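# Shelve solvent bottle in safety cabinet, then latch door

## Task

Carry the solvent bottle from the desk onto the safety cabinet's shelf beside the bottles already there. When finished, the cabinet door must be closed and latched, and each bottle must be upright with its entire base resting on that shelf. The bottles are glass, so any drop beyond a few centimetres or any hard knock counts as failure, and the robot must not topple or be left leaning.

## Robot and tools

Robot: the LinearBot, an omnidirectional base with a column about 1.7 m tall. A carriage rides the column (lift_m, 0 to 1 m) and carries two six-joint arms (left and right), each ending in a five-finger hand. Arm bases sit about 0.57 m + lift_m above the floor; carriage parts hang roughly 0.15 m below them. A hand point reaches up to 0.78 m from its shoulder but only about 0.4 m below the arm base. Parked arm: joints 1-6 at 0, 0.05, 0.05, 1.45, 0, 0. Cameras: carriage_camera (forward, tilted about 20 degrees down), left_wrist_camera and right_wrist_camera (on the little-finger side, aimed at the hand point). Images are 896x504.

Frames: base frame has its origin on the floor under the base centre, x forward, y left, z up, in metres; left_hand and right_hand readings are hand points in this frame and tend to read higher than the real hand, especially at long reach. base_odometry is in the odometry frame (the base frame at scene start), counts wheel turns only (slip counts as travel), heading in rad, left positive, -3.142 to 3.142.

Tool move: one action. Optional keys: base, joints, speeds, min_time_s, plus cameras and blocking. base holds exactly one relative command, an offset from where the base last reported itself: translate_m (metres, forward +, -2 to 2), strafe_m (metres, left +, -2 to 2) or rotate_rad (radians, counter-clockwise +, -6.3 to 6.3). joints is a single dictionary for both arms, keyed by name, each value an absolute target (not an offset): lift_m in metres; <side>_joint1_rad to <side>_joint6_rad in radians. Joint 1 swings the arm about vertical (0 ahead, + left, -2.617 to 3.054); joint 2 shoulder (0 to 3.141; 0 upper arm pointing back level, 1.57 up, 3.14 forward level); joint 3 elbow (0 folded to 3.141 straight); joint 4 wrist pitch (-1.57 to 1.57, + lifts fingertips); joint 5 wrist yaw (-1.57 to 1.57, + turns fingertips right); joint 6 hand roll (-2.094 to 2.094, + clockwise seen from the forearm). Hand keys, all on a -1 to 1 scale with +1 open and -1 closed: <side>_hand_little, _ring, _middle, _index, _thumb_bend, _thumb_turn (+1 thumb beside the palm, -1 opposite the fingers). Settings, not motions: <side>_hand_force_limit (-1 about 0 N up to +1 about 10 N, 15 N for thumb motors; starts at 0) and <side>_hand_speed (-0.96 to 1; starts at -0.8; full speed from +0.48). speeds caps top speed for this action only: translate_m and strafe_m 0.02-0.5 m/s, rotate_rad 0.05-1.57 rad/s, lift_m 0.08-0.27 m/s. min_time_s (0.1-8 s) is a minimum duration for arm motions; 2 or more gives straighter hand paths, while a very short value makes arms fast and able to overshoot. blocking true (default) returns once everything is at rest; false returns in about 0.5 s while motion continues. Unknown keys make the call invalid; out-of-range values are refused. A move with no action just reports state and images.

Other tools: wait(seconds 0-10, cameras) reports state, returning early if earlier motions finish; stop(cameras) brakes all running motions (not instant; the base coasts); zoom_image(camera, region [x0,y0,x1,y1] pixels, max 504x504) enlarges the latest image; show_instructions shows the reference pages; finished_scene(scene 1) ends the scene irreversibly.

Result lines: move reads done, or the worst status otherwise. base_status and joint_status per motion: moving, done, off_target (resting short and maybe still pushing), contact_stop, time_out (after 14 s), not_followed (the self-collision check blocked the arm; 'joint command not followed'), stopped, limit_stop_at_motor_heat. After an unrequested stop, a refusal, or a contact_stop/time_out, later move, wait and finished_scene calls in the same reply are skipped. on_its_own lists things the robot did without being told. <side>_hand_stopped_by gives six words (little, ring, middle, index, thumb_bend, thumb_turn): moving, target, force, stalled, fault. <side>_<motor>_load_n is fingertip force in N (+ pushed open); a lost grip shows as loads near 0. motor_effort is percent of max with bracketed peak; a shrinking lift effort while descending means a hand or load is resting on something. Joint torques, Motor temperatures, and a MOTOR HOT line (75 °C) warn of heat; at 100 °C the arm goes limp for 30-60 s (OVER-TEMPERATURE FAULT). Park arms to cool; avoid holding stretched arms or loads for long.

Gripping: a finger motor only starts when its target changes by 0.002 or more, closes until target or force limit, then locks. For a gentle grip on glass use hand speed -0.94 or lower. Thumb turned fully in front of the palm lets the hand wrap objects 0.035-0.065 m thick; handles down to about 0.025 m. To loosen, send a target more open than the reading. A wrist bracket on the little-finger side can strike things.

Cautions: the base stops on contact but ignores the arms; arms never stop on contact and keep pushing. Never let the arms touch or press each other. Avoid carriage high with loaded, extended arms, fast swings, or driving away while gripping a fixed handle such as the door's: the robot can tip and cannot recover; a rising hand z without commands signals a lean. If pinned, back off about 0.2 m the way you came. Lower bottles gently onto the shelf, open the fingers only once the base is fully supported, keep every bottle upright and clear of knocks, then shut and latch the door.

Each tool is called after "Request:" as a command line: name --argument value for each argument, lists and objects as JSON in quotes; but a table of rows of numbers goes row by row, as --pt "numbers of a row", without its own name.

Reference images:

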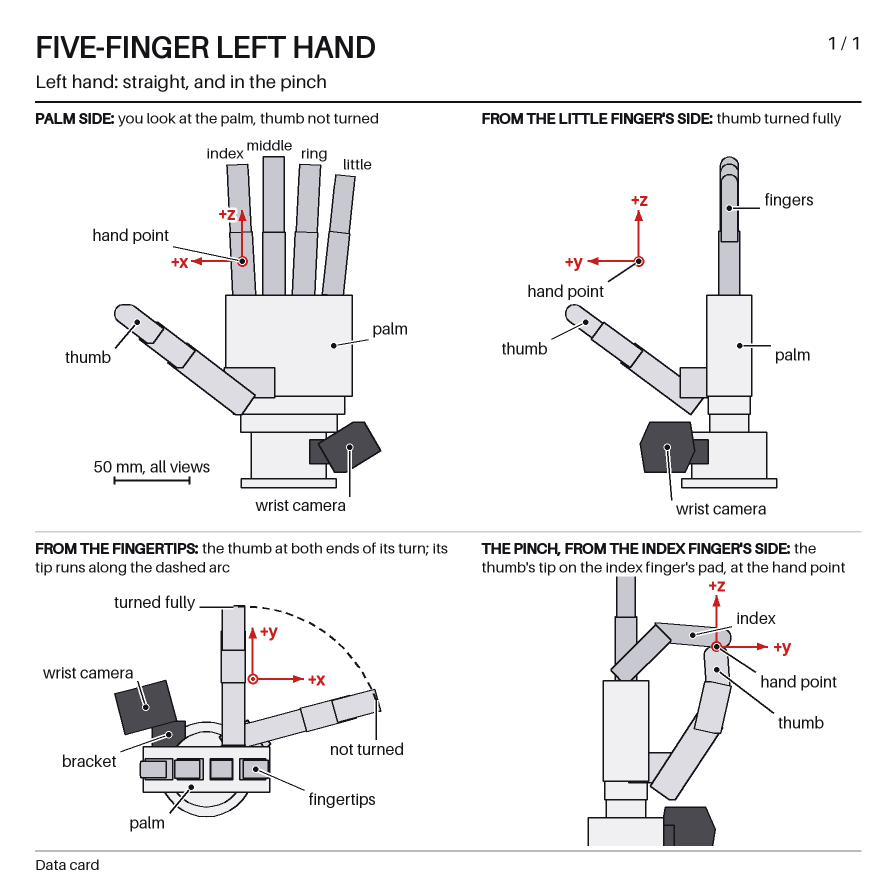

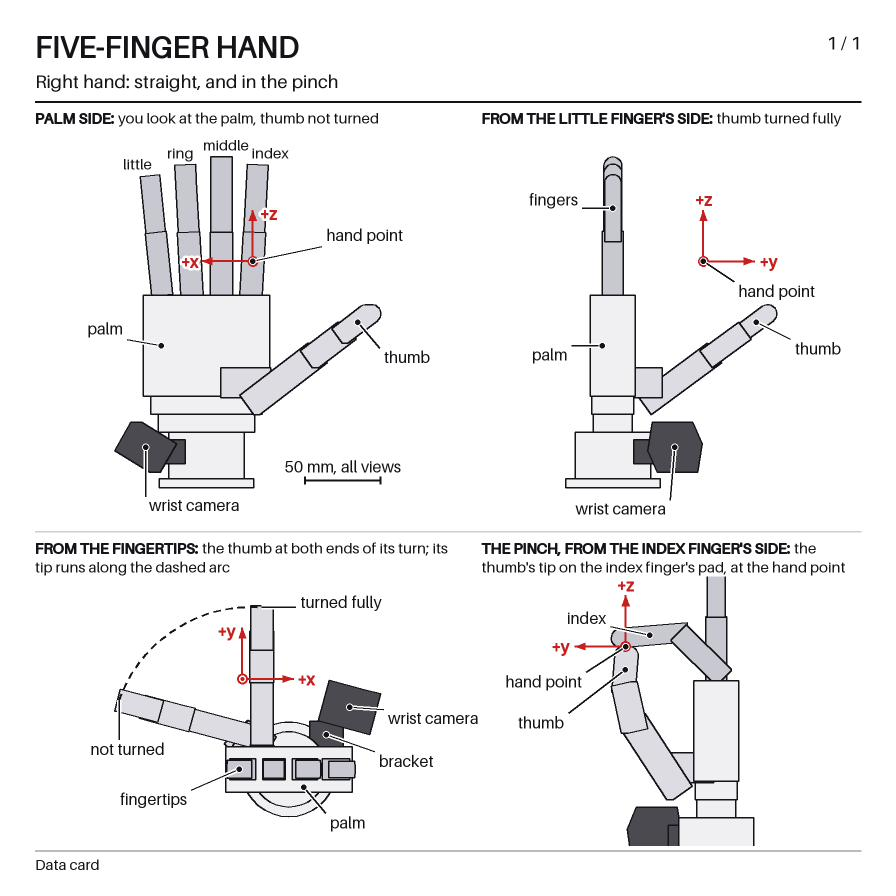

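## Session

Request:
move --cameras '["all"]'

Scene clock: 0.00 s.
Joint torques (N m): no reading
Motor temperatures (°C): left_arm=[29 28 25 28 26 26] | right_arm=[28 29 26 30 28 27]
base_odometry: x=+0.000 y=+0.000 heading=+0.000
base_status: not commanded
joint_positions: lift_m=+0.300 left_joint1_rad=-0.019 left_joint2_rad=+0.065 left_joint3_rad=+0.066 left_joint4_rad=+1.466 left_joint5_rad=+0.045 left_joint6_rad=-0.027 right_joint1_rad=-0.010 right_joint2_rad=+0.054 right_joint3_rad=+0.049 right_joint4_rad=+1.415 right_joint5_rad=-0.049 right_joint6_rad=+0.041 left_hand_little=+1.000 left_hand_ring=+1.000 left_hand_middle=+1.000 left_hand_index=+1.000 left_hand_thumb_turn=+1.000 left_hand_thumb_bend=+1.000 left_hand_force_limit=+0.000 left_hand_speed=-0.800 right_hand_little=+1.000 right_hand_ring=+1.000 right_hand_middle=+1.000 right_hand_index=+1.000 right_hand_thumb_turn=+1.000 right_hand_thumb_bend=+1.000 right_hand_force_limit=+0.000 right_hand_speed=-0.800
joint_status: not commanded
left_hand_stopped_by: target,target,target,target,target,target
right_hand_stopped_by: target,target,target,target,target,target
left_little_load_n: 0.0
left_ring_load_n: 0.0
left_middle_load_n: 0.0
left_index_load_n: 0.0
left_thumb_bend_load_n: 0.0
left_thumb_turn_load_n: 0.0
right_little_load_n: 0.0
right_ring_load_n: 0.0
right_middle_load_n: 0.0
right_index_load_n: 0.0
right_thumb_bend_load_n: 0.0
right_thumb_turn_load_n: 0.0
motor_effort: lift_m=+34 drive_wheels=+0
left_hand: x=+0.3094 y=+0.2770 z=+1.3182 quat_wxyz=(+0.689, -0.021, +0.052, -0.723) (m; base frame)
right_hand: x=+0.3249 y=-0.2782 z=+1.3084 quat_wxyz=(+0.717, -0.073, +0.041, -0.692) (m; base frame)
pictures: carriage_camera, left_wrist_camera, right_wrist_camera

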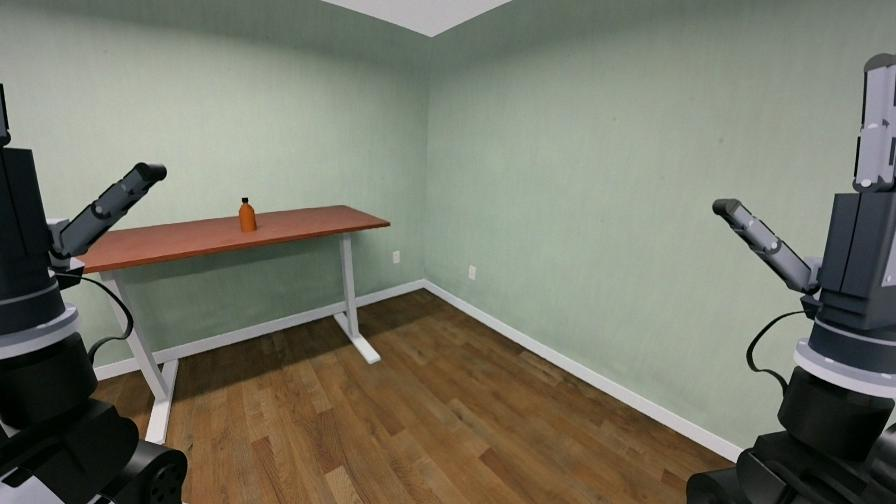

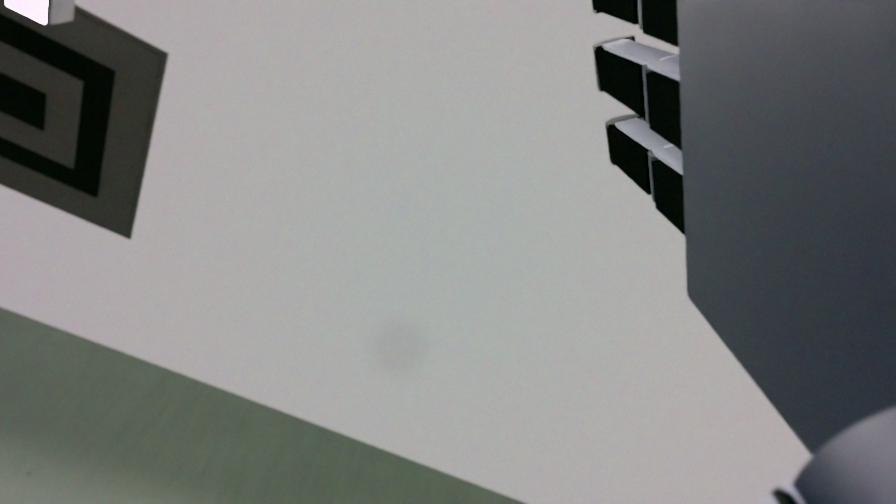

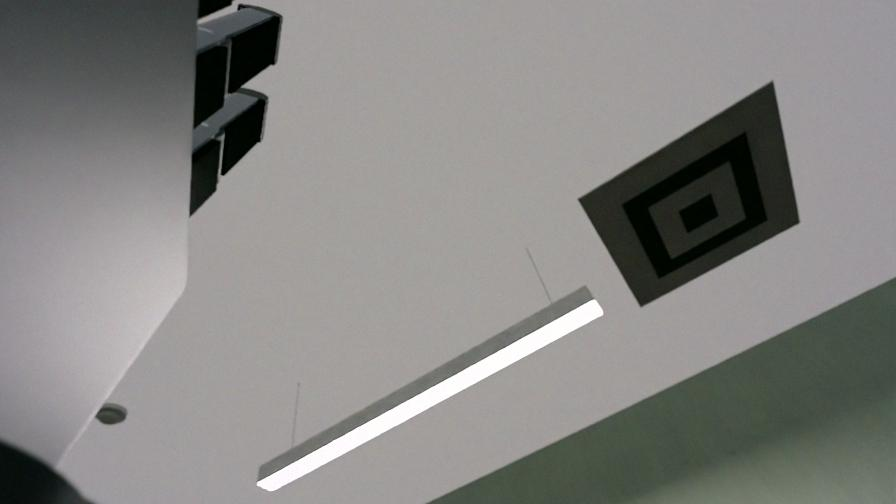

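Request:
move --base '{"rotate_rad": 1.5}' --cameras '["carriage_camera"]'

Request:
move --base '{"rotate_rad": 1.5}' --cameras '["carriage_camera"]'

Scene clock: 8.93 s.
Joint torques (N m): left_arm=[0.03 3.33 5.65 -0.17 -0.06 -0.01] | right_arm=[-0.2 3.71 4.57 -0.03 0.15 0.03]
move: done
base_odometry: x=+0.000 y=+0.000 heading=+1.500
base_status: done
joint_positions: lift_m=+0.300 left_joint1_rad=-0.019 left_joint2_rad=+0.065 left_joint3_rad=+0.066 left_joint4_rad=+1.466 left_joint5_rad=+0.045 left_joint6_rad=-0.027 right_joint1_rad=-0.010 right_joint2_rad=+0.054 right_joint3_rad=+0.049 right_joint4_rad=+1.415 right_joint5_rad=-0.049 right_joint6_rad=+0.041 left_hand_little=+1.000 left_hand_ring=+1.000 left_hand_middle=+1.000 left_hand_index=+1.000 left_hand_thumb_turn=+1.000 left_hand_thumb_bend=+1.000 left_hand_force_limit=+0.000 left_hand_speed=-0.800 right_hand_little=+1.000 right_hand_ring=+1.000 right_hand_middle=+1.000 right_hand_index=+1.000 right_hand_thumb_turn=+1.000 right_hand_thumb_bend=+1.000 right_hand_force_limit=+0.000 right_hand_speed=-0.800
joint_status: not commanded
left_hand_stopped_by: target,target,target,target,target,target
right_hand_stopped_by: target,target,target,target,target,target
left_little_load_n: 0.0
left_ring_load_n: 0.0
left_middle_load_n: 0.0
left_index_load_n: 0.0
left_thumb_bend_load_n: 0.0
left_thumb_turn_load_n: 0.0
right_little_load_n: 0.0
right_ring_load_n: 0.0
right_middle_load_n: 0.0
right_index_load_n: 0.0
right_thumb_bend_load_n: 0.0
right_thumb_turn_load_n: 0.0
motor_effort: lift_m=+34(35) drive_wheels=+6(15)
left_hand: x=+0.3094 y=+0.2770 z=+1.3182 quat_wxyz=(+0.689, -0.021, +0.052, -0.723) (m; base frame)
right_hand: x=+0.3249 y=-0.2782 z=+1.3084 quat_wxyz=(+0.717, -0.073, +0.041, -0.692) (m; base frame)
pictures: carriage_camera

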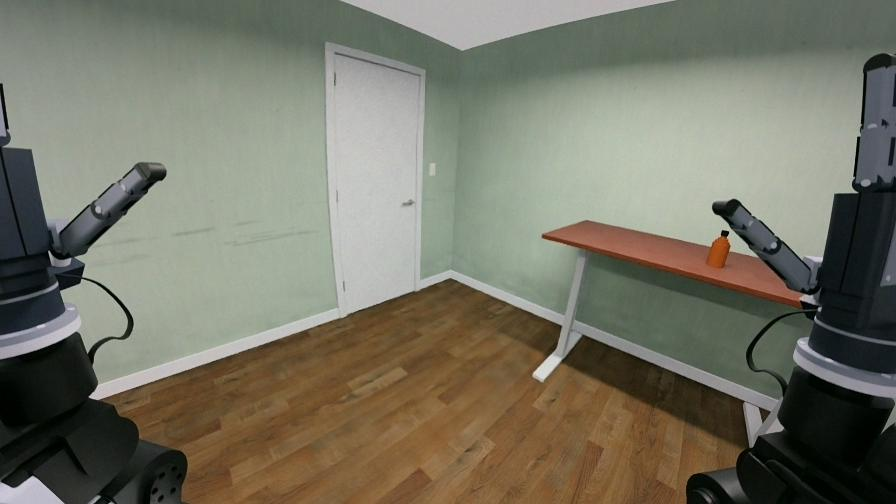

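Scene clock: 11.97 s.
Joint torques (N m): left_arm=[0.02 3.34 5.64 -0.17 -0.06 0] | right_arm=[-0.27 3.6 4.66 -0.04 0.17 0.01]
move: done
base_odometry: x=+0.000 y=+0.000 heading=+2.999
base_status: done
joint_positions: lift_m=+0.300 left_joint1_rad=-0.019 left_joint2_rad=+0.065 left_joint3_rad=+0.066 left_joint4_rad=+1.466 left_joint5_rad=+0.045 left_joint6_rad=-0.027 right_joint1_rad=-0.010 right_joint2_rad=+0.054 right_joint3_rad=+0.049 right_joint4_rad=+1.415 right_joint5_rad=-0.049 right_joint6_rad=+0.041 left_hand_little=+1.000 left_hand_ring=+1.000 left_hand_middle=+1.000 left_hand_index=+1.000 left_hand_thumb_turn=+1.000 left_hand_thumb_bend=+1.000 left_hand_force_limit=+0.000 left_hand_speed=-0.800 right_hand_little=+1.000 right_hand_ring=+1.000 right_hand_middle=+1.000 right_hand_index=+1.000 right_hand_thumb_turn=+1.000 right_hand_thumb_bend=+1.000 right_hand_force_limit=+0.000 right_hand_speed=-0.800
joint_status: not commanded
left_hand_stopped_by: target,target,target,target,target,target
right_hand_stopped_by: target,target,target,target,target,target
left_little_load_n: 0.0
left_ring_load_n: 0.0
left_middle_load_n: 0.0
left_index_load_n: 0.0
left_thumb_bend_load_n: 0.0
left_thumb_turn_load_n: 0.0
right_little_load_n: 0.0
right_ring_load_n: 0.0
right_middle_load_n: 0.0
right_index_load_n: 0.0
right_thumb_bend_load_n: 0.0
right_thumb_turn_load_n: 0.0
motor_effort: lift_m=+34(35) drive_wheels=+6(15)
left_hand: x=+0.3094 y=+0.2770 z=+1.3182 quat_wxyz=(+0.689, -0.021, +0.052, -0.723) (m; base frame)
right_hand: x=+0.3249 y=-0.2782 z=+1.3084 quat_wxyz=(+0.717, -0.073, +0.041, -0.692) (m; base frame)
pictures: carriage_camera

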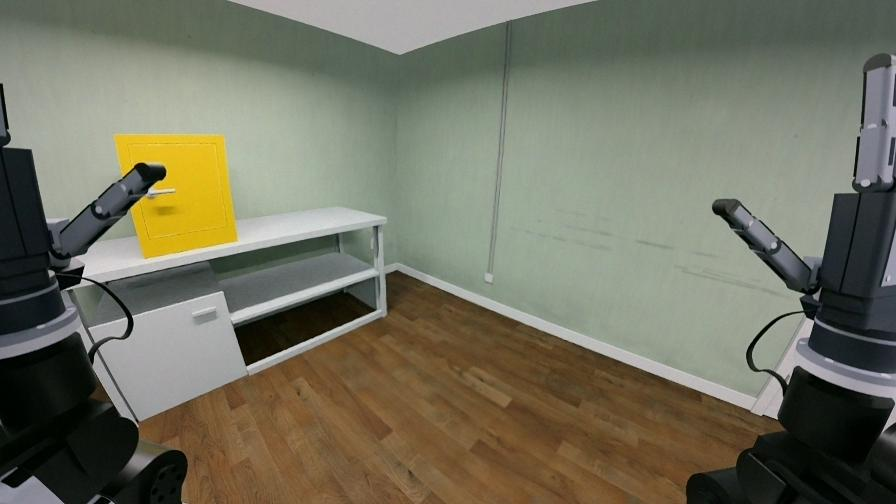

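Request:
move --base '{"rotate_rad": 0.85}' --cameras '["carriage_camera"]'

Scene clock: 16.10 s.
Joint torques (N m): left_arm=[0.03 3.34 5.65 -0.17 -0.06 -0.01] | right_arm=[-0.23 3.63 4.66 -0.05 0.14 0.02]
move: done
base_odometry: x=+0.000 y=+0.000 heading=-2.434
base_status: done
joint_positions: lift_m=+0.300 left_joint1_rad=-0.019 left_joint2_rad=+0.065 left_joint3_rad=+0.066 left_joint4_rad=+1.466 left_joint5_rad=+0.045 left_joint6_rad=-0.027 right_joint1_rad=-0.010 right_joint2_rad=+0.054 right_joint3_rad=+0.049 right_joint4_rad=+1.414 right_joint5_rad=-0.049 right_joint6_rad=+0.041 left_hand_little=+1.000 left_hand_ring=+1.000 left_hand_middle=+1.000 left_hand_index=+1.000 left_hand_thumb_turn=+1.000 left_hand_thumb_bend=+1.000 left_hand_force_limit=+0.000 left_hand_speed=-0.800 right_hand_little=+1.000 right_hand_ring=+1.000 right_hand_middle=+1.000 right_hand_index=+1.000 right_hand_thumb_turn=+1.000 right_hand_thumb_bend=+1.000 right_hand_force_limit=+0.000 right_hand_speed=-0.800
joint_status: not commanded
left_hand_stopped_by: target,target,target,target,target,target
right_hand_stopped_by: target,target,target,target,target,target
left_little_load_n: 0.0
left_ring_load_n: 0.0
left_middle_load_n: 0.0
left_index_load_n: 0.0
left_thumb_bend_load_n: 0.0
left_thumb_turn_load_n: 0.0
right_little_load_n: 0.0
right_ring_load_n: 0.0
right_middle_load_n: 0.0
right_index_load_n: 0.0
right_thumb_bend_load_n: 0.0
right_thumb_turn_load_n: 0.0
motor_effort: lift_m=+35(35) drive_wheels=+6(14)
left_hand: x=+0.3095 y=+0.2770 z=+1.3182 quat_wxyz=(+0.689, -0.021, +0.052, -0.723) (m; base frame)
right_hand: x=+0.3251 y=-0.2782 z=+1.3083 quat_wxyz=(+0.717, -0.073, +0.042, -0.692) (m; base frame)
pictures: carriage_camera

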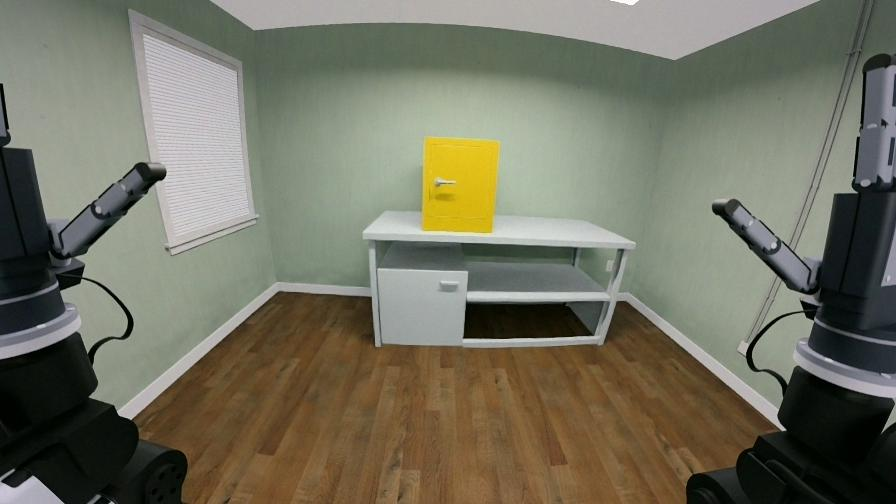

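Request:
zoom_image --camera "carriage_camera" --region '[400, 120, 520, 250]'

Scaled by 3.877 from the camera's 896x504 image, which has a finer 1280x720 frame.

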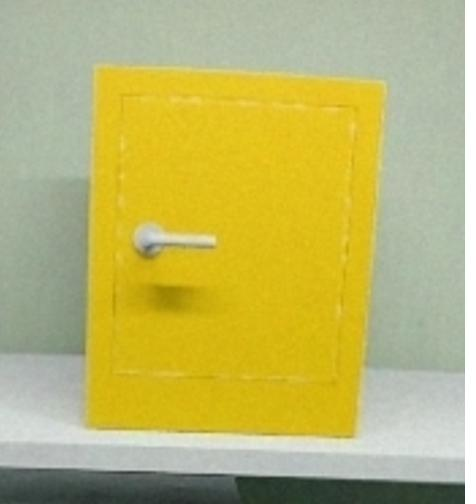

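Request:
move --base '{"translate_m": 0.75}' --joints '{"lift_m": 0.5}' --speeds '{"translate_m": 0.3}' --cameras '["carriage_camera"]'

Request:
zoom_image --camera "carriage_camera" --region '[350, 80, 620, 300]'

Scene clock: 47.23 s.
Joint torques (N m): left_arm=[0.02 3.4 5.67 -0.17 -0.06 -0.01] | right_arm=[-0.23 3.69 4.57 -0.06 0.15 0.03]
move: done
base_odometry: x=-0.570 y=-0.488 heading=-2.434
base_status: done
joint_positions: lift_m=+0.500 left_joint1_rad=-0.019 left_joint2_rad=+0.065 left_joint3_rad=+0.066 left_joint4_rad=+1.466 left_joint5_rad=+0.045 left_joint6_rad=-0.027 right_joint1_rad=-0.010 right_joint2_rad=+0.054 right_joint3_rad=+0.049 right_joint4_rad=+1.415 right_joint5_rad=-0.049 right_joint6_rad=+0.041 left_hand_little=+1.000 left_hand_ring=+1.000 left_hand_middle=+1.000 left_hand_index=+1.000 left_hand_thumb_turn=+1.000 left_hand_thumb_bend=+1.000 left_hand_force_limit=+0.000 left_hand_speed=-0.800 right_hand_little=+1.000 right_hand_ring=+1.000 right_hand_middle=+1.000 right_hand_index=+1.000 right_hand_thumb_turn=+1.000 right_hand_thumb_bend=+1.000 right_hand_force_limit=+0.000 right_hand_speed=-0.800
joint_status: all done
left_hand_stopped_by: target,target,target,target,target,target
right_hand_stopped_by: target,target,target,target,target,target
left_little_load_n: 0.0
left_ring_load_n: 0.0
left_middle_load_n: 0.0
left_index_load_n: 0.0
left_thumb_bend_load_n: 0.0
left_thumb_turn_load_n: 0.0
right_little_load_n: 0.0
right_ring_load_n: 0.0
right_middle_load_n: 0.0
right_index_load_n: 0.0
right_thumb_bend_load_n: 0.0
right_thumb_turn_load_n: 0.0
motor_effort: lift_m=+35(45) drive_wheels=-10(23)
left_hand: x=+0.3095 y=+0.2770 z=+1.5181 quat_wxyz=(+0.689, -0.021, +0.052, -0.723) (m; base frame)
right_hand: x=+0.3249 y=-0.2782 z=+1.5084 quat_wxyz=(+0.717, -0.073, +0.041, -0.692) (m; base frame)
pictures: carriage_camera

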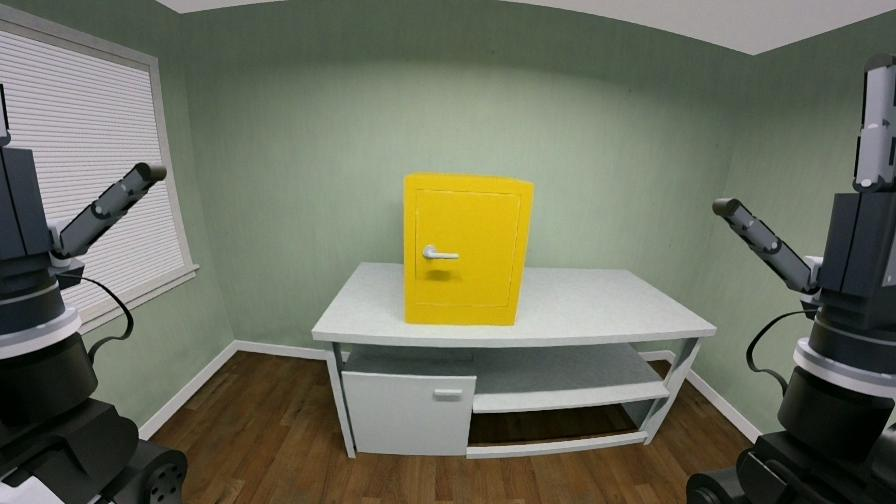

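Scaled by 1.867 from the camera's 896x504 image, which has a finer 1280x720 frame.

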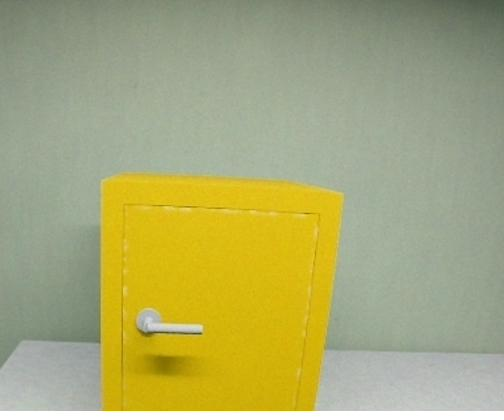

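Request:
zoom_image --camera "carriage_camera" --region '[395, 160, 545, 250]'

Request:
zoom_image --camera "carriage_camera" --region '[395, 240, 545, 340]'

Scaled by 3.360 from the camera's 896x504 image, which has a finer 1280x720 frame.

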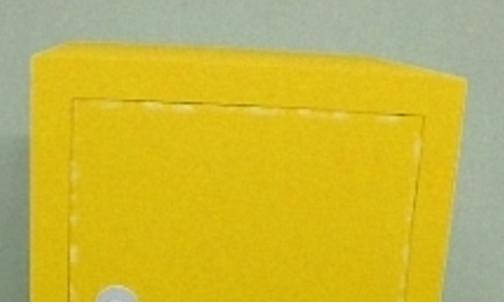

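Scaled by 3.360 from the camera's 896x504 image, which has a finer 1280x720 frame.

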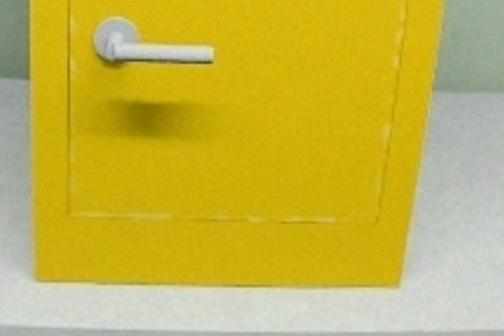

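Request:
move --base '{"strafe_m": -0.3}' --joints '{"left_joint1_rad": 0, "left_joint2_rad": 1.2, "left_joint3_rad": 1.2, "left_joint4_rad": 0, "left_joint5_rad": 0, "left_joint6_rad": 0, "lift_m": 0.4}' --speeds '{"strafe_m": 0.2}' --cameras '["carriage_camera", "left_wrist_camera"]'

Scene clock: 73.13 s.
Joint torques (N m): left_arm=[0.65 -2.96 10.63 1.76 -0.13 0.08] | right_arm=[-0.21 3.58 4.66 -0.04 0.15 0.01]
move: done
base_odometry: x=-0.765 y=-0.260 heading=-2.433
base_status: done
joint_positions: lift_m=+0.400 left_joint1_rad=-0.008 left_joint2_rad=+1.198 left_joint3_rad=+1.167 left_joint4_rad=+0.009 left_joint5_rad=+0.010 left_joint6_rad=-0.010 right_joint1_rad=-0.010 right_joint2_rad=+0.054 right_joint3_rad=+0.049 right_joint4_rad=+1.415 right_joint5_rad=-0.049 right_joint6_rad=+0.041 left_hand_little=+1.000 left_hand_ring=+1.000 left_hand_middle=+1.000 left_hand_index=+1.000 left_hand_thumb_turn=+1.000 left_hand_thumb_bend=+1.000 left_hand_force_limit=+0.000 left_hand_speed=-0.800 right_hand_little=+1.000 right_hand_ring=+1.000 right_hand_middle=+1.000 right_hand_index=+1.000 right_hand_thumb_turn=+1.000 right_hand_thumb_bend=+1.000 right_hand_force_limit=+0.000 right_hand_speed=-0.800
joint_status: all done
left_hand_stopped_by: target,target,target,target,target,target
right_hand_stopped_by: target,target,target,target,target,target
left_little_load_n: 0.0
left_ring_load_n: 0.0
left_middle_load_n: 0.0
left_index_load_n: 0.0
left_thumb_bend_load_n: 0.0
left_thumb_turn_load_n: 0.0
right_little_load_n: 0.0
right_ring_load_n: 0.0
right_middle_load_n: 0.0
right_index_load_n: -0.5
right_thumb_bend_load_n: 0.0
right_thumb_turn_load_n: 0.0
motor_effort: lift_m=+33(35) drive_wheels=-5(15)
left_hand: x=+0.6592 y=+0.2832 z=+1.3143 quat_wxyz=(+0.488, -0.504, +0.507, -0.501) (m; base frame)
right_hand: x=+0.3249 y=-0.2781 z=+1.4085 quat_wxyz=(+0.717, -0.073, +0.041, -0.692) (m; base frame)
pictures: carriage_camera, left_wrist_camera

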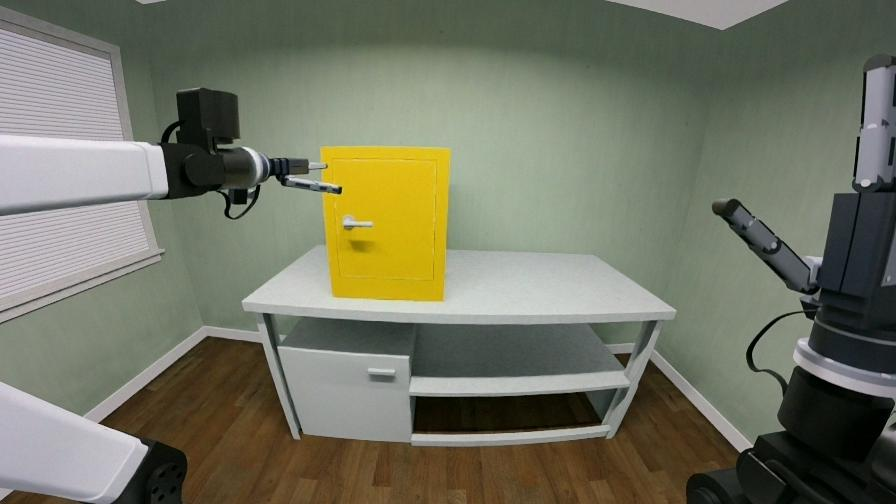

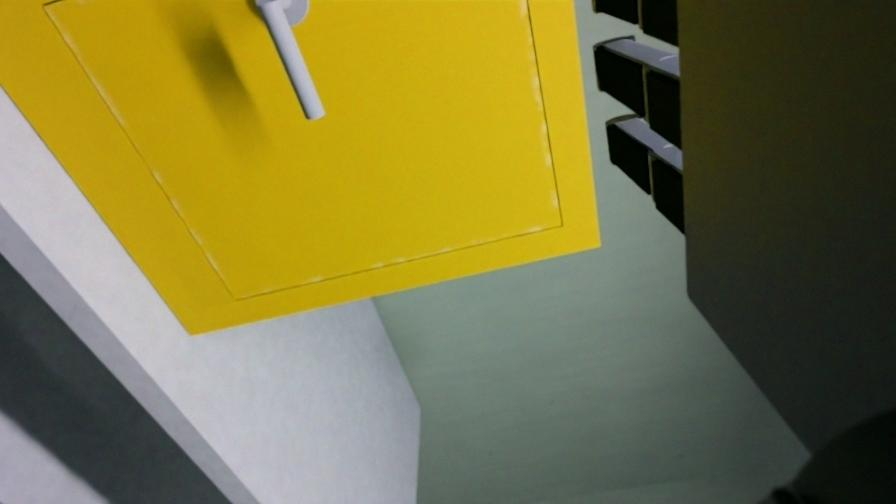

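Request:
move --base '{"translate_m": 0.28}' --joints '{"lift_m": 0.28, "left_hand_little": 0, "left_hand_ring": 0, "left_hand_middle": 0, "left_hand_index": 0}' --speeds '{"translate_m": 0.15}' --cameras '["carriage_camera", "left_wrist_camera"]'

Scene clock: 114.07 s.
Joint torques (N m): left_arm=[0.61 -2.93 9.37 1.86 -0.11 0.07] | right_arm=[-0.18 3.6 4.6 -0.05 0.13 0.03]
Motor temperatures (°C): left_arm=[29 30 33 33 26 26] | right_arm=[28 31 30 30 28 27]
move: done
base_odometry: x=-0.978 y=-0.442 heading=-2.434
base_status: done
joint_positions: lift_m=+0.280 left_joint1_rad=-0.008 left_joint2_rad=+1.199 left_joint3_rad=+1.181 left_joint4_rad=-0.005 left_joint5_rad=+0.010 left_joint6_rad=-0.009 right_joint1_rad=-0.010 right_joint2_rad=+0.054 right_joint3_rad=+0.049 right_joint4_rad=+1.415 right_joint5_rad=-0.049 right_joint6_rad=+0.041 left_hand_little=+0.000 left_hand_ring=+0.000 left_hand_middle=+0.000 left_hand_index=+0.000 left_hand_thumb_turn=+1.000 left_hand_thumb_bend=+1.000 left_hand_force_limit=+0.000 left_hand_speed=-0.800 right_hand_little=+1.000 right_hand_ring=+1.000 right_hand_middle=+1.000 right_hand_index=+1.000 right_hand_thumb_turn=+1.000 right_hand_thumb_bend=+1.000 right_hand_force_limit=+0.000 right_hand_speed=-0.800
joint_status: all done
left_hand_stopped_by: target,target,target,target,target,target
right_hand_stopped_by: target,target,target,target,target,target
left_little_load_n: 0.0
left_ring_load_n: 0.0
left_middle_load_n: 0.0
left_index_load_n: 0.0
left_thumb_bend_load_n: 0.0
left_thumb_turn_load_n: 0.0
right_little_load_n: 0.0
right_ring_load_n: 0.0
right_middle_load_n: 0.0
right_index_load_n: 0.0
right_thumb_bend_load_n: 0.0
right_thumb_turn_load_n: 0.0
motor_effort: lift_m=+34(35) drive_wheels=-6(13)
left_hand: x=+0.6585 y=+0.2832 z=+1.1970 quat_wxyz=(+0.487, -0.504, +0.508, -0.501) (m; base frame)
right_hand: x=+0.3248 y=-0.2781 z=+1.2885 quat_wxyz=(+0.717, -0.073, +0.041, -0.692) (m; base frame)
pictures: carriage_camera, left_wrist_camera

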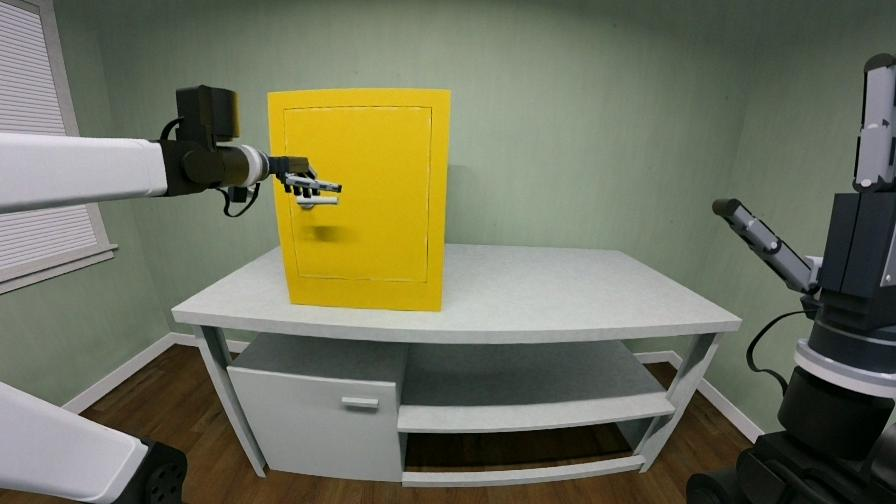

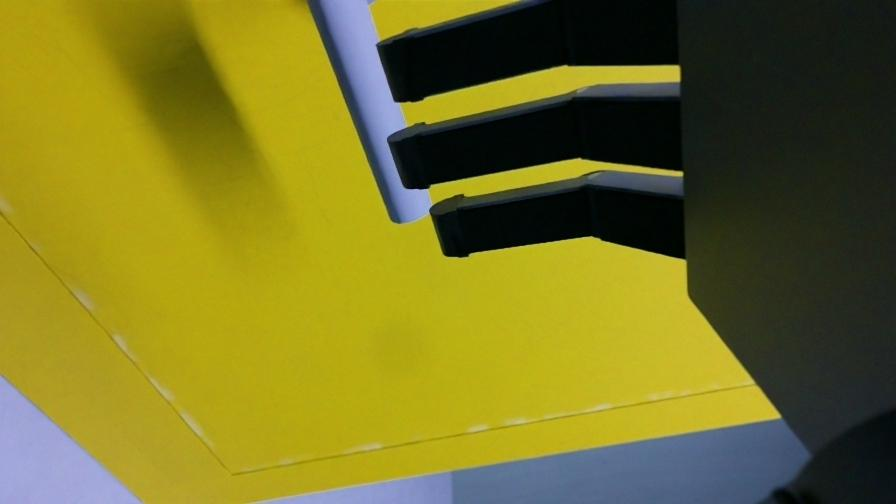

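Request:
move --base '{"translate_m": 0.05}' --joints '{"lift_m": 0.30}' --speeds '{"translate_m": 0.05}' --cameras '["carriage_camera", "left_wrist_camera"]'

Scene clock: 131.17 s.
Joint torques (N m): left_arm=[0.66 -3.06 9.25 1.83 -0.11 0.08] | right_arm=[-0.21 3.62 4.57 -0.05 0.16 0]
move: done
base_odometry: x=-1.016 y=-0.474 heading=-2.434
base_status: done
joint_positions: lift_m=+0.300 left_joint1_rad=-0.008 left_joint2_rad=+1.199 left_joint3_rad=+1.181 left_joint4_rad=-0.001 left_joint5_rad=+0.009 left_joint6_rad=-0.009 right_joint1_rad=-0.010 right_joint2_rad=+0.054 right_joint3_rad=+0.049 right_joint4_rad=+1.416 right_joint5_rad=-0.049 right_joint6_rad=+0.041 left_hand_little=+0.000 left_hand_ring=+0.000 left_hand_middle=+0.000 left_hand_index=+0.000 left_hand_thumb_turn=+1.000 left_hand_thumb_bend=+1.000 left_hand_force_limit=+0.000 left_hand_speed=-0.800 right_hand_little=+1.000 right_hand_ring=+1.000 right_hand_middle=+1.000 right_hand_index=+1.000 right_hand_thumb_turn=+1.000 right_hand_thumb_bend=+1.000 right_hand_force_limit=+0.000 right_hand_speed=-0.800
joint_status: all done
left_hand_stopped_by: target,target,target,target,target,target
right_hand_stopped_by: target,target,target,target,target,target
left_little_load_n: 0.0
left_ring_load_n: 0.0
left_middle_load_n: 0.0
left_index_load_n: 0.0
left_thumb_bend_load_n: 0.0
left_thumb_turn_load_n: -0.5
right_little_load_n: 0.0
right_ring_load_n: 0.0
right_middle_load_n: 0.0
right_index_load_n: 0.0
right_thumb_bend_load_n: 0.0
right_thumb_turn_load_n: 0.0
motor_effort: lift_m=+35(44) drive_wheels=-7(14)
left_hand: x=+0.6589 y=+0.2833 z=+1.2183 quat_wxyz=(+0.489, -0.503, +0.507, -0.502) (m; base frame)
right_hand: x=+0.3247 y=-0.2781 z=+1.3085 quat_wxyz=(+0.717, -0.073, +0.041, -0.692) (m; base frame)
pictures: carriage_camera, left_wrist_camera

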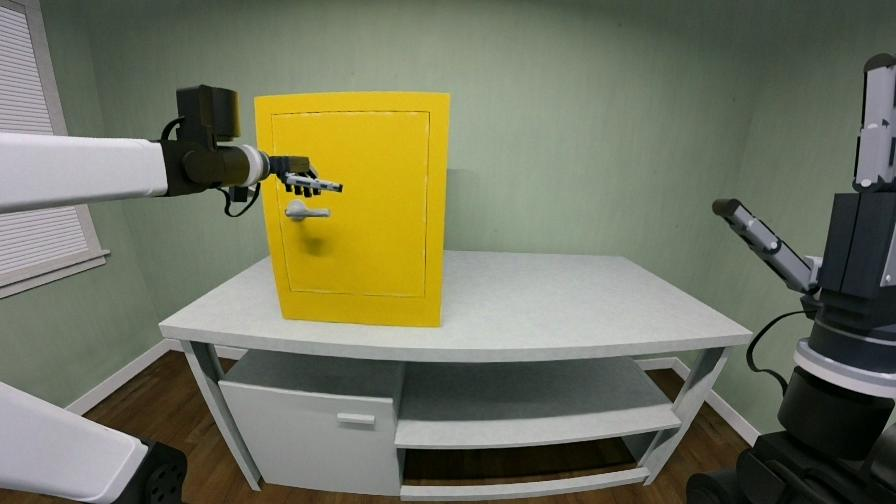

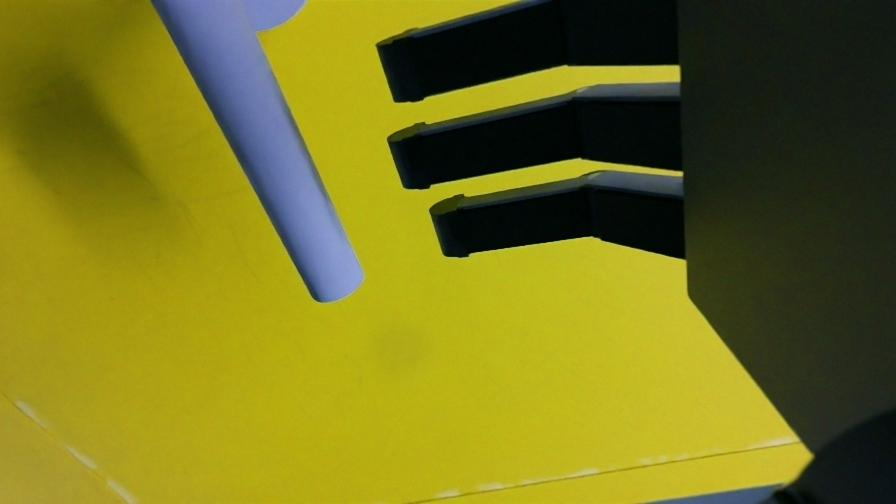

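Request:
move --base '{"strafe_m": -0.028}' --speeds '{"strafe_m": 0.05}'

Request:
move --base '{"translate_m": 0.043}' --speeds '{"translate_m": 0.04}' --cameras '["left_wrist_camera", "carriage_camera"]'

Scene clock: 139.47 s.
Joint torques (N m): left_arm=[0.49 -3.06 9.29 1.83 -0.09 0.08] | right_arm=[-0.21 3.66 4.62 -0.04 0.16 0.02]
move: done
base_odometry: x=-1.034 y=-0.453 heading=-2.434
base_status: done
joint_positions: lift_m=+0.300 left_joint1_rad=-0.006 left_joint2_rad=+1.199 left_joint3_rad=+1.181 left_joint4_rad=-0.001 left_joint5_rad=+0.008 left_joint6_rad=-0.009 right_joint1_rad=-0.010 right_joint2_rad=+0.054 right_joint3_rad=+0.049 right_joint4_rad=+1.416 right_joint5_rad=-0.050 right_joint6_rad=+0.041 left_hand_little=+0.000 left_hand_ring=+0.000 left_hand_middle=+0.000 left_hand_index=+0.000 left_hand_thumb_turn=+1.000 left_hand_thumb_bend=+1.000 left_hand_force_limit=+0.000 left_hand_speed=-0.800 right_hand_little=+1.000 right_hand_ring=+1.000 right_hand_middle=+1.000 right_hand_index=+1.000 right_hand_thumb_turn=+1.000 right_hand_thumb_bend=+1.000 right_hand_force_limit=+0.000 right_hand_speed=-0.800
joint_status: not commanded
left_hand_stopped_by: target,target,target,target,target,target
right_hand_stopped_by: target,target,target,target,target,target
left_little_load_n: 0.0
left_ring_load_n: 0.0
left_middle_load_n: 0.0
left_index_load_n: 0.0
left_thumb_bend_load_n: -0.5
left_thumb_turn_load_n: -0.5
right_little_load_n: 0.0
right_ring_load_n: 0.0
right_middle_load_n: 0.0
right_index_load_n: 0.0
right_thumb_bend_load_n: 0.0
right_thumb_turn_load_n: 0.0
motor_effort: lift_m=+35(35) drive_wheels=-6(10)
left_hand: x=+0.6590 y=+0.2844 z=+1.2183 quat_wxyz=(+0.490, -0.504, +0.506, -0.501) (m; base frame)
right_hand: x=+0.3247 y=-0.2780 z=+1.3084 quat_wxyz=(+0.717, -0.073, +0.041, -0.692) (m; base frame)
pictures: none

Scene clock: 141.00 s.
Joint torques (N m): left_arm=[0.49 -3.02 9.28 1.82 -0.09 0.08] | right_arm=[-0.23 3.63 4.63 -0.06 0.16 0.02]
move: done
base_odometry: x=-1.067 y=-0.481 heading=-2.434
base_status: done
joint_positions: lift_m=+0.300 left_joint1_rad=-0.006 left_joint2_rad=+1.199 left_joint3_rad=+1.181 left_joint4_rad=-0.001 left_joint5_rad=+0.008 left_joint6_rad=-0.009 right_joint1_rad=-0.010 right_joint2_rad=+0.054 right_joint3_rad=+0.049 right_joint4_rad=+1.416 right_joint5_rad=-0.050 right_joint6_rad=+0.041 left_hand_little=+0.000 left_hand_ring=+0.000 left_hand_middle=+0.000 left_hand_index=+0.000 left_hand_thumb_turn=+1.000 left_hand_thumb_bend=+1.000 left_hand_force_limit=+0.000 left_hand_speed=-0.800 right_hand_little=+1.000 right_hand_ring=+1.000 right_hand_middle=+1.000 right_hand_index=+1.000 right_hand_thumb_turn=+1.000 right_hand_thumb_bend=+1.000 right_hand_force_limit=+0.000 right_hand_speed=-0.800
joint_status: not commanded
left_hand_stopped_by: target,target,target,target,target,target
right_hand_stopped_by: target,target,target,target,target,target
left_little_load_n: 0.0
left_ring_load_n: 0.0
left_middle_load_n: 0.0
left_index_load_n: 0.0
left_thumb_bend_load_n: 0.0
left_thumb_turn_load_n: 0.0
right_little_load_n: 0.0
right_ring_load_n: 0.0
right_middle_load_n: 0.0
right_index_load_n: 0.0
right_thumb_bend_load_n: 0.0
right_thumb_turn_load_n: 0.0
motor_effort: lift_m=+35(35) drive_wheels=-6(10)
left_hand: x=+0.6590 y=+0.2844 z=+1.2183 quat_wxyz=(+0.490, -0.504, +0.506, -0.501) (m; base frame)
right_hand: x=+0.3247 y=-0.2780 z=+1.3084 quat_wxyz=(+0.717, -0.073, +0.041, -0.692) (m; base frame)
pictures: carriage_camera, left_wrist_camera

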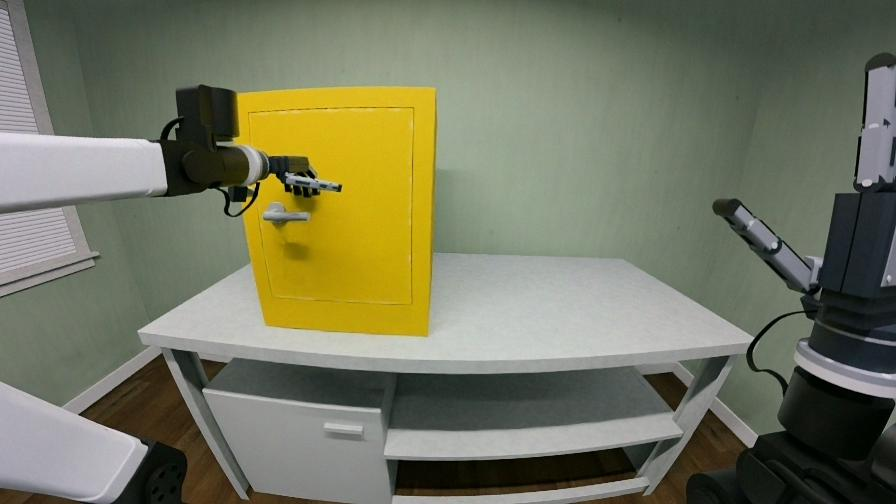

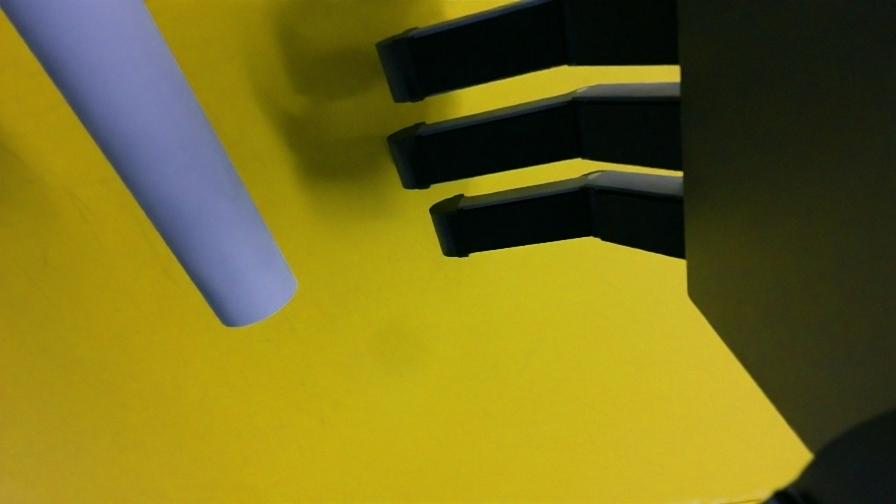

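Request:
move --joints '{"lift_m": 0.225}' --speeds '{"lift_m": 0.08}' --cameras '["left_wrist_camera", "carriage_camera"]'

Scene clock: 150.87 s.
Joint torques (N m): left_arm=[0.51 -2.99 9.29 1.86 -0.09 0.08] | right_arm=[-0.27 3.59 4.6 -0.04 0.15 0.01]
move: done
base_odometry: x=-1.067 y=-0.481 heading=-2.434
base_status: not commanded
joint_positions: lift_m=+0.225 left_joint1_rad=-0.006 left_joint2_rad=+1.199 left_joint3_rad=+1.181 left_joint4_rad=-0.003 left_joint5_rad=+0.008 left_joint6_rad=-0.009 right_joint1_rad=-0.010 right_joint2_rad=+0.054 right_joint3_rad=+0.049 right_joint4_rad=+1.415 right_joint5_rad=-0.050 right_joint6_rad=+0.041 left_hand_little=+0.000 left_hand_ring=+0.000 left_hand_middle=+0.000 left_hand_index=+0.000 left_hand_thumb_turn=+1.000 left_hand_thumb_bend=+1.000 left_hand_force_limit=+0.000 left_hand_speed=-0.800 right_hand_little=+1.000 right_hand_ring=+1.000 right_hand_middle=+1.000 right_hand_index=+1.000 right_hand_thumb_turn=+1.000 right_hand_thumb_bend=+1.000 right_hand_force_limit=+0.000 right_hand_speed=-0.800
joint_status: all done
left_hand_stopped_by: target,target,target,target,target,target
right_hand_stopped_by: target,target,target,target,target,target
left_little_load_n: 0.0
left_ring_load_n: 0.0
left_middle_load_n: 0.0
left_index_load_n: 0.0
left_thumb_bend_load_n: 0.0
left_thumb_turn_load_n: 0.0
right_little_load_n: 0.0
right_ring_load_n: 0.0
right_middle_load_n: 0.0
right_index_load_n: 0.0
right_thumb_bend_load_n: 0.0
right_thumb_turn_load_n: 0.0
motor_effort: lift_m=+33(35) drive_wheels=-5(6)
left_hand: x=+0.6589 y=+0.2844 z=+1.1428 quat_wxyz=(+0.489, -0.504, +0.506, -0.500) (m; base frame)
right_hand: x=+0.3248 y=-0.2780 z=+1.2335 quat_wxyz=(+0.717, -0.073, +0.041, -0.692) (m; base frame)
pictures: carriage_camera, left_wrist_camera

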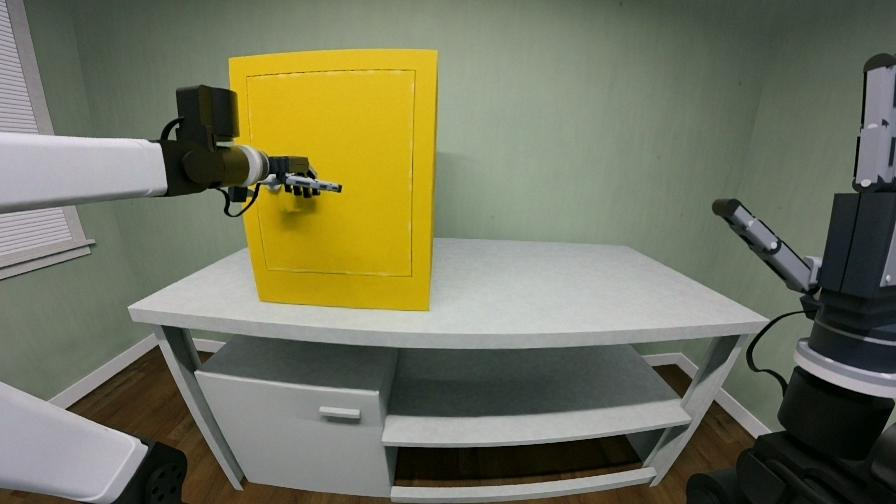

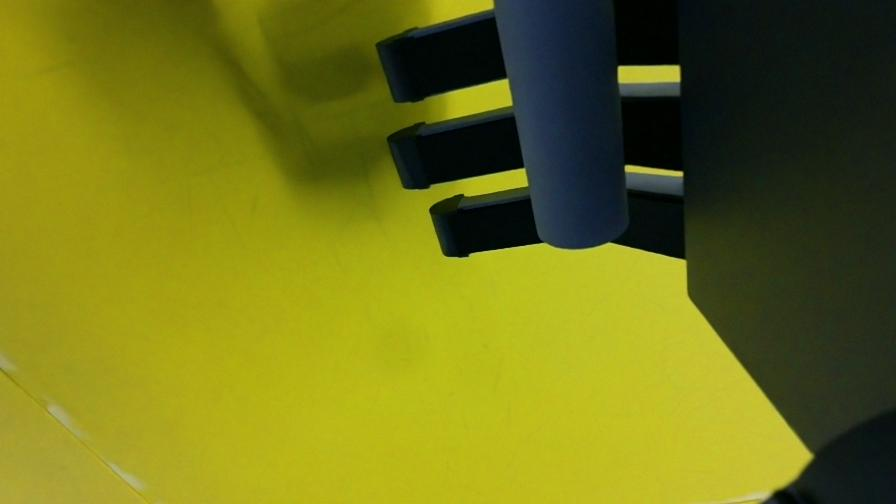

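Request:
move --base '{"strafe_m": 0.01}' --joints '{"left_hand_little": -0.4, "left_hand_ring": -0.4, "left_hand_middle": -0.4, "left_hand_index": -0.4}' --speeds '{"strafe_m": 0.05}' --cameras '["left_wrist_camera"]'

Scene clock: 157.73 s.
Joint torques (N m): left_arm=[0.35 -3.58 9.29 1.68 -0.01 0.08] | right_arm=[-0.17 3.6 4.63 -0.04 0.15 0.01]
move: done
base_odometry: x=-1.061 y=-0.489 heading=-2.435
base_status: done
joint_positions: lift_m=+0.225 left_joint1_rad=-0.004 left_joint2_rad=+1.206 left_joint3_rad=+1.181 left_joint4_rad=+0.015 left_joint5_rad=-0.001 left_joint6_rad=-0.009 right_joint1_rad=-0.010 right_joint2_rad=+0.054 right_joint3_rad=+0.049 right_joint4_rad=+1.415 right_joint5_rad=-0.050 right_joint6_rad=+0.041 left_hand_little=-0.400 left_hand_ring=-0.400 left_hand_middle=-0.400 left_hand_index=-0.399 left_hand_thumb_turn=+1.000 left_hand_thumb_bend=+1.000 left_hand_force_limit=+0.000 left_hand_speed=-0.800 right_hand_little=+1.000 right_hand_ring=+1.000 right_hand_middle=+1.000 right_hand_index=+1.000 right_hand_thumb_turn=+1.000 right_hand_thumb_bend=+1.000 right_hand_force_limit=+0.000 right_hand_speed=-0.800
joint_status: all done
left_hand_stopped_by: target,target,target,target,target,target
right_hand_stopped_by: target,target,target,target,target,target
left_little_load_n: 0.0
left_ring_load_n: 0.0
left_middle_load_n: 0.0
left_index_load_n: 2.5
left_thumb_bend_load_n: 0.0
left_thumb_turn_load_n: 0.0
right_little_load_n: 0.0
right_ring_load_n: 0.0
right_middle_load_n: -0.5
right_index_load_n: 0.0
right_thumb_bend_load_n: 0.0
right_thumb_turn_load_n: 0.0
motor_effort: lift_m=+33(34) drive_wheels=+3(10)
left_hand: x=+0.6621 y=+0.2869 z=+1.1446 quat_wxyz=(+0.494, -0.504, +0.501, -0.500) (m; base frame)
right_hand: x=+0.3249 y=-0.2779 z=+1.2335 quat_wxyz=(+0.717, -0.073, +0.041, -0.692) (m; base frame)
pictures: left_wrist_camera

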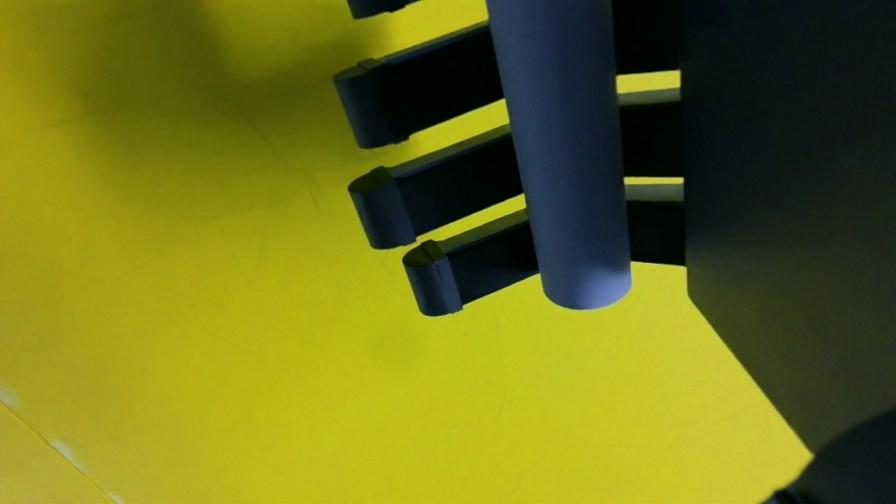

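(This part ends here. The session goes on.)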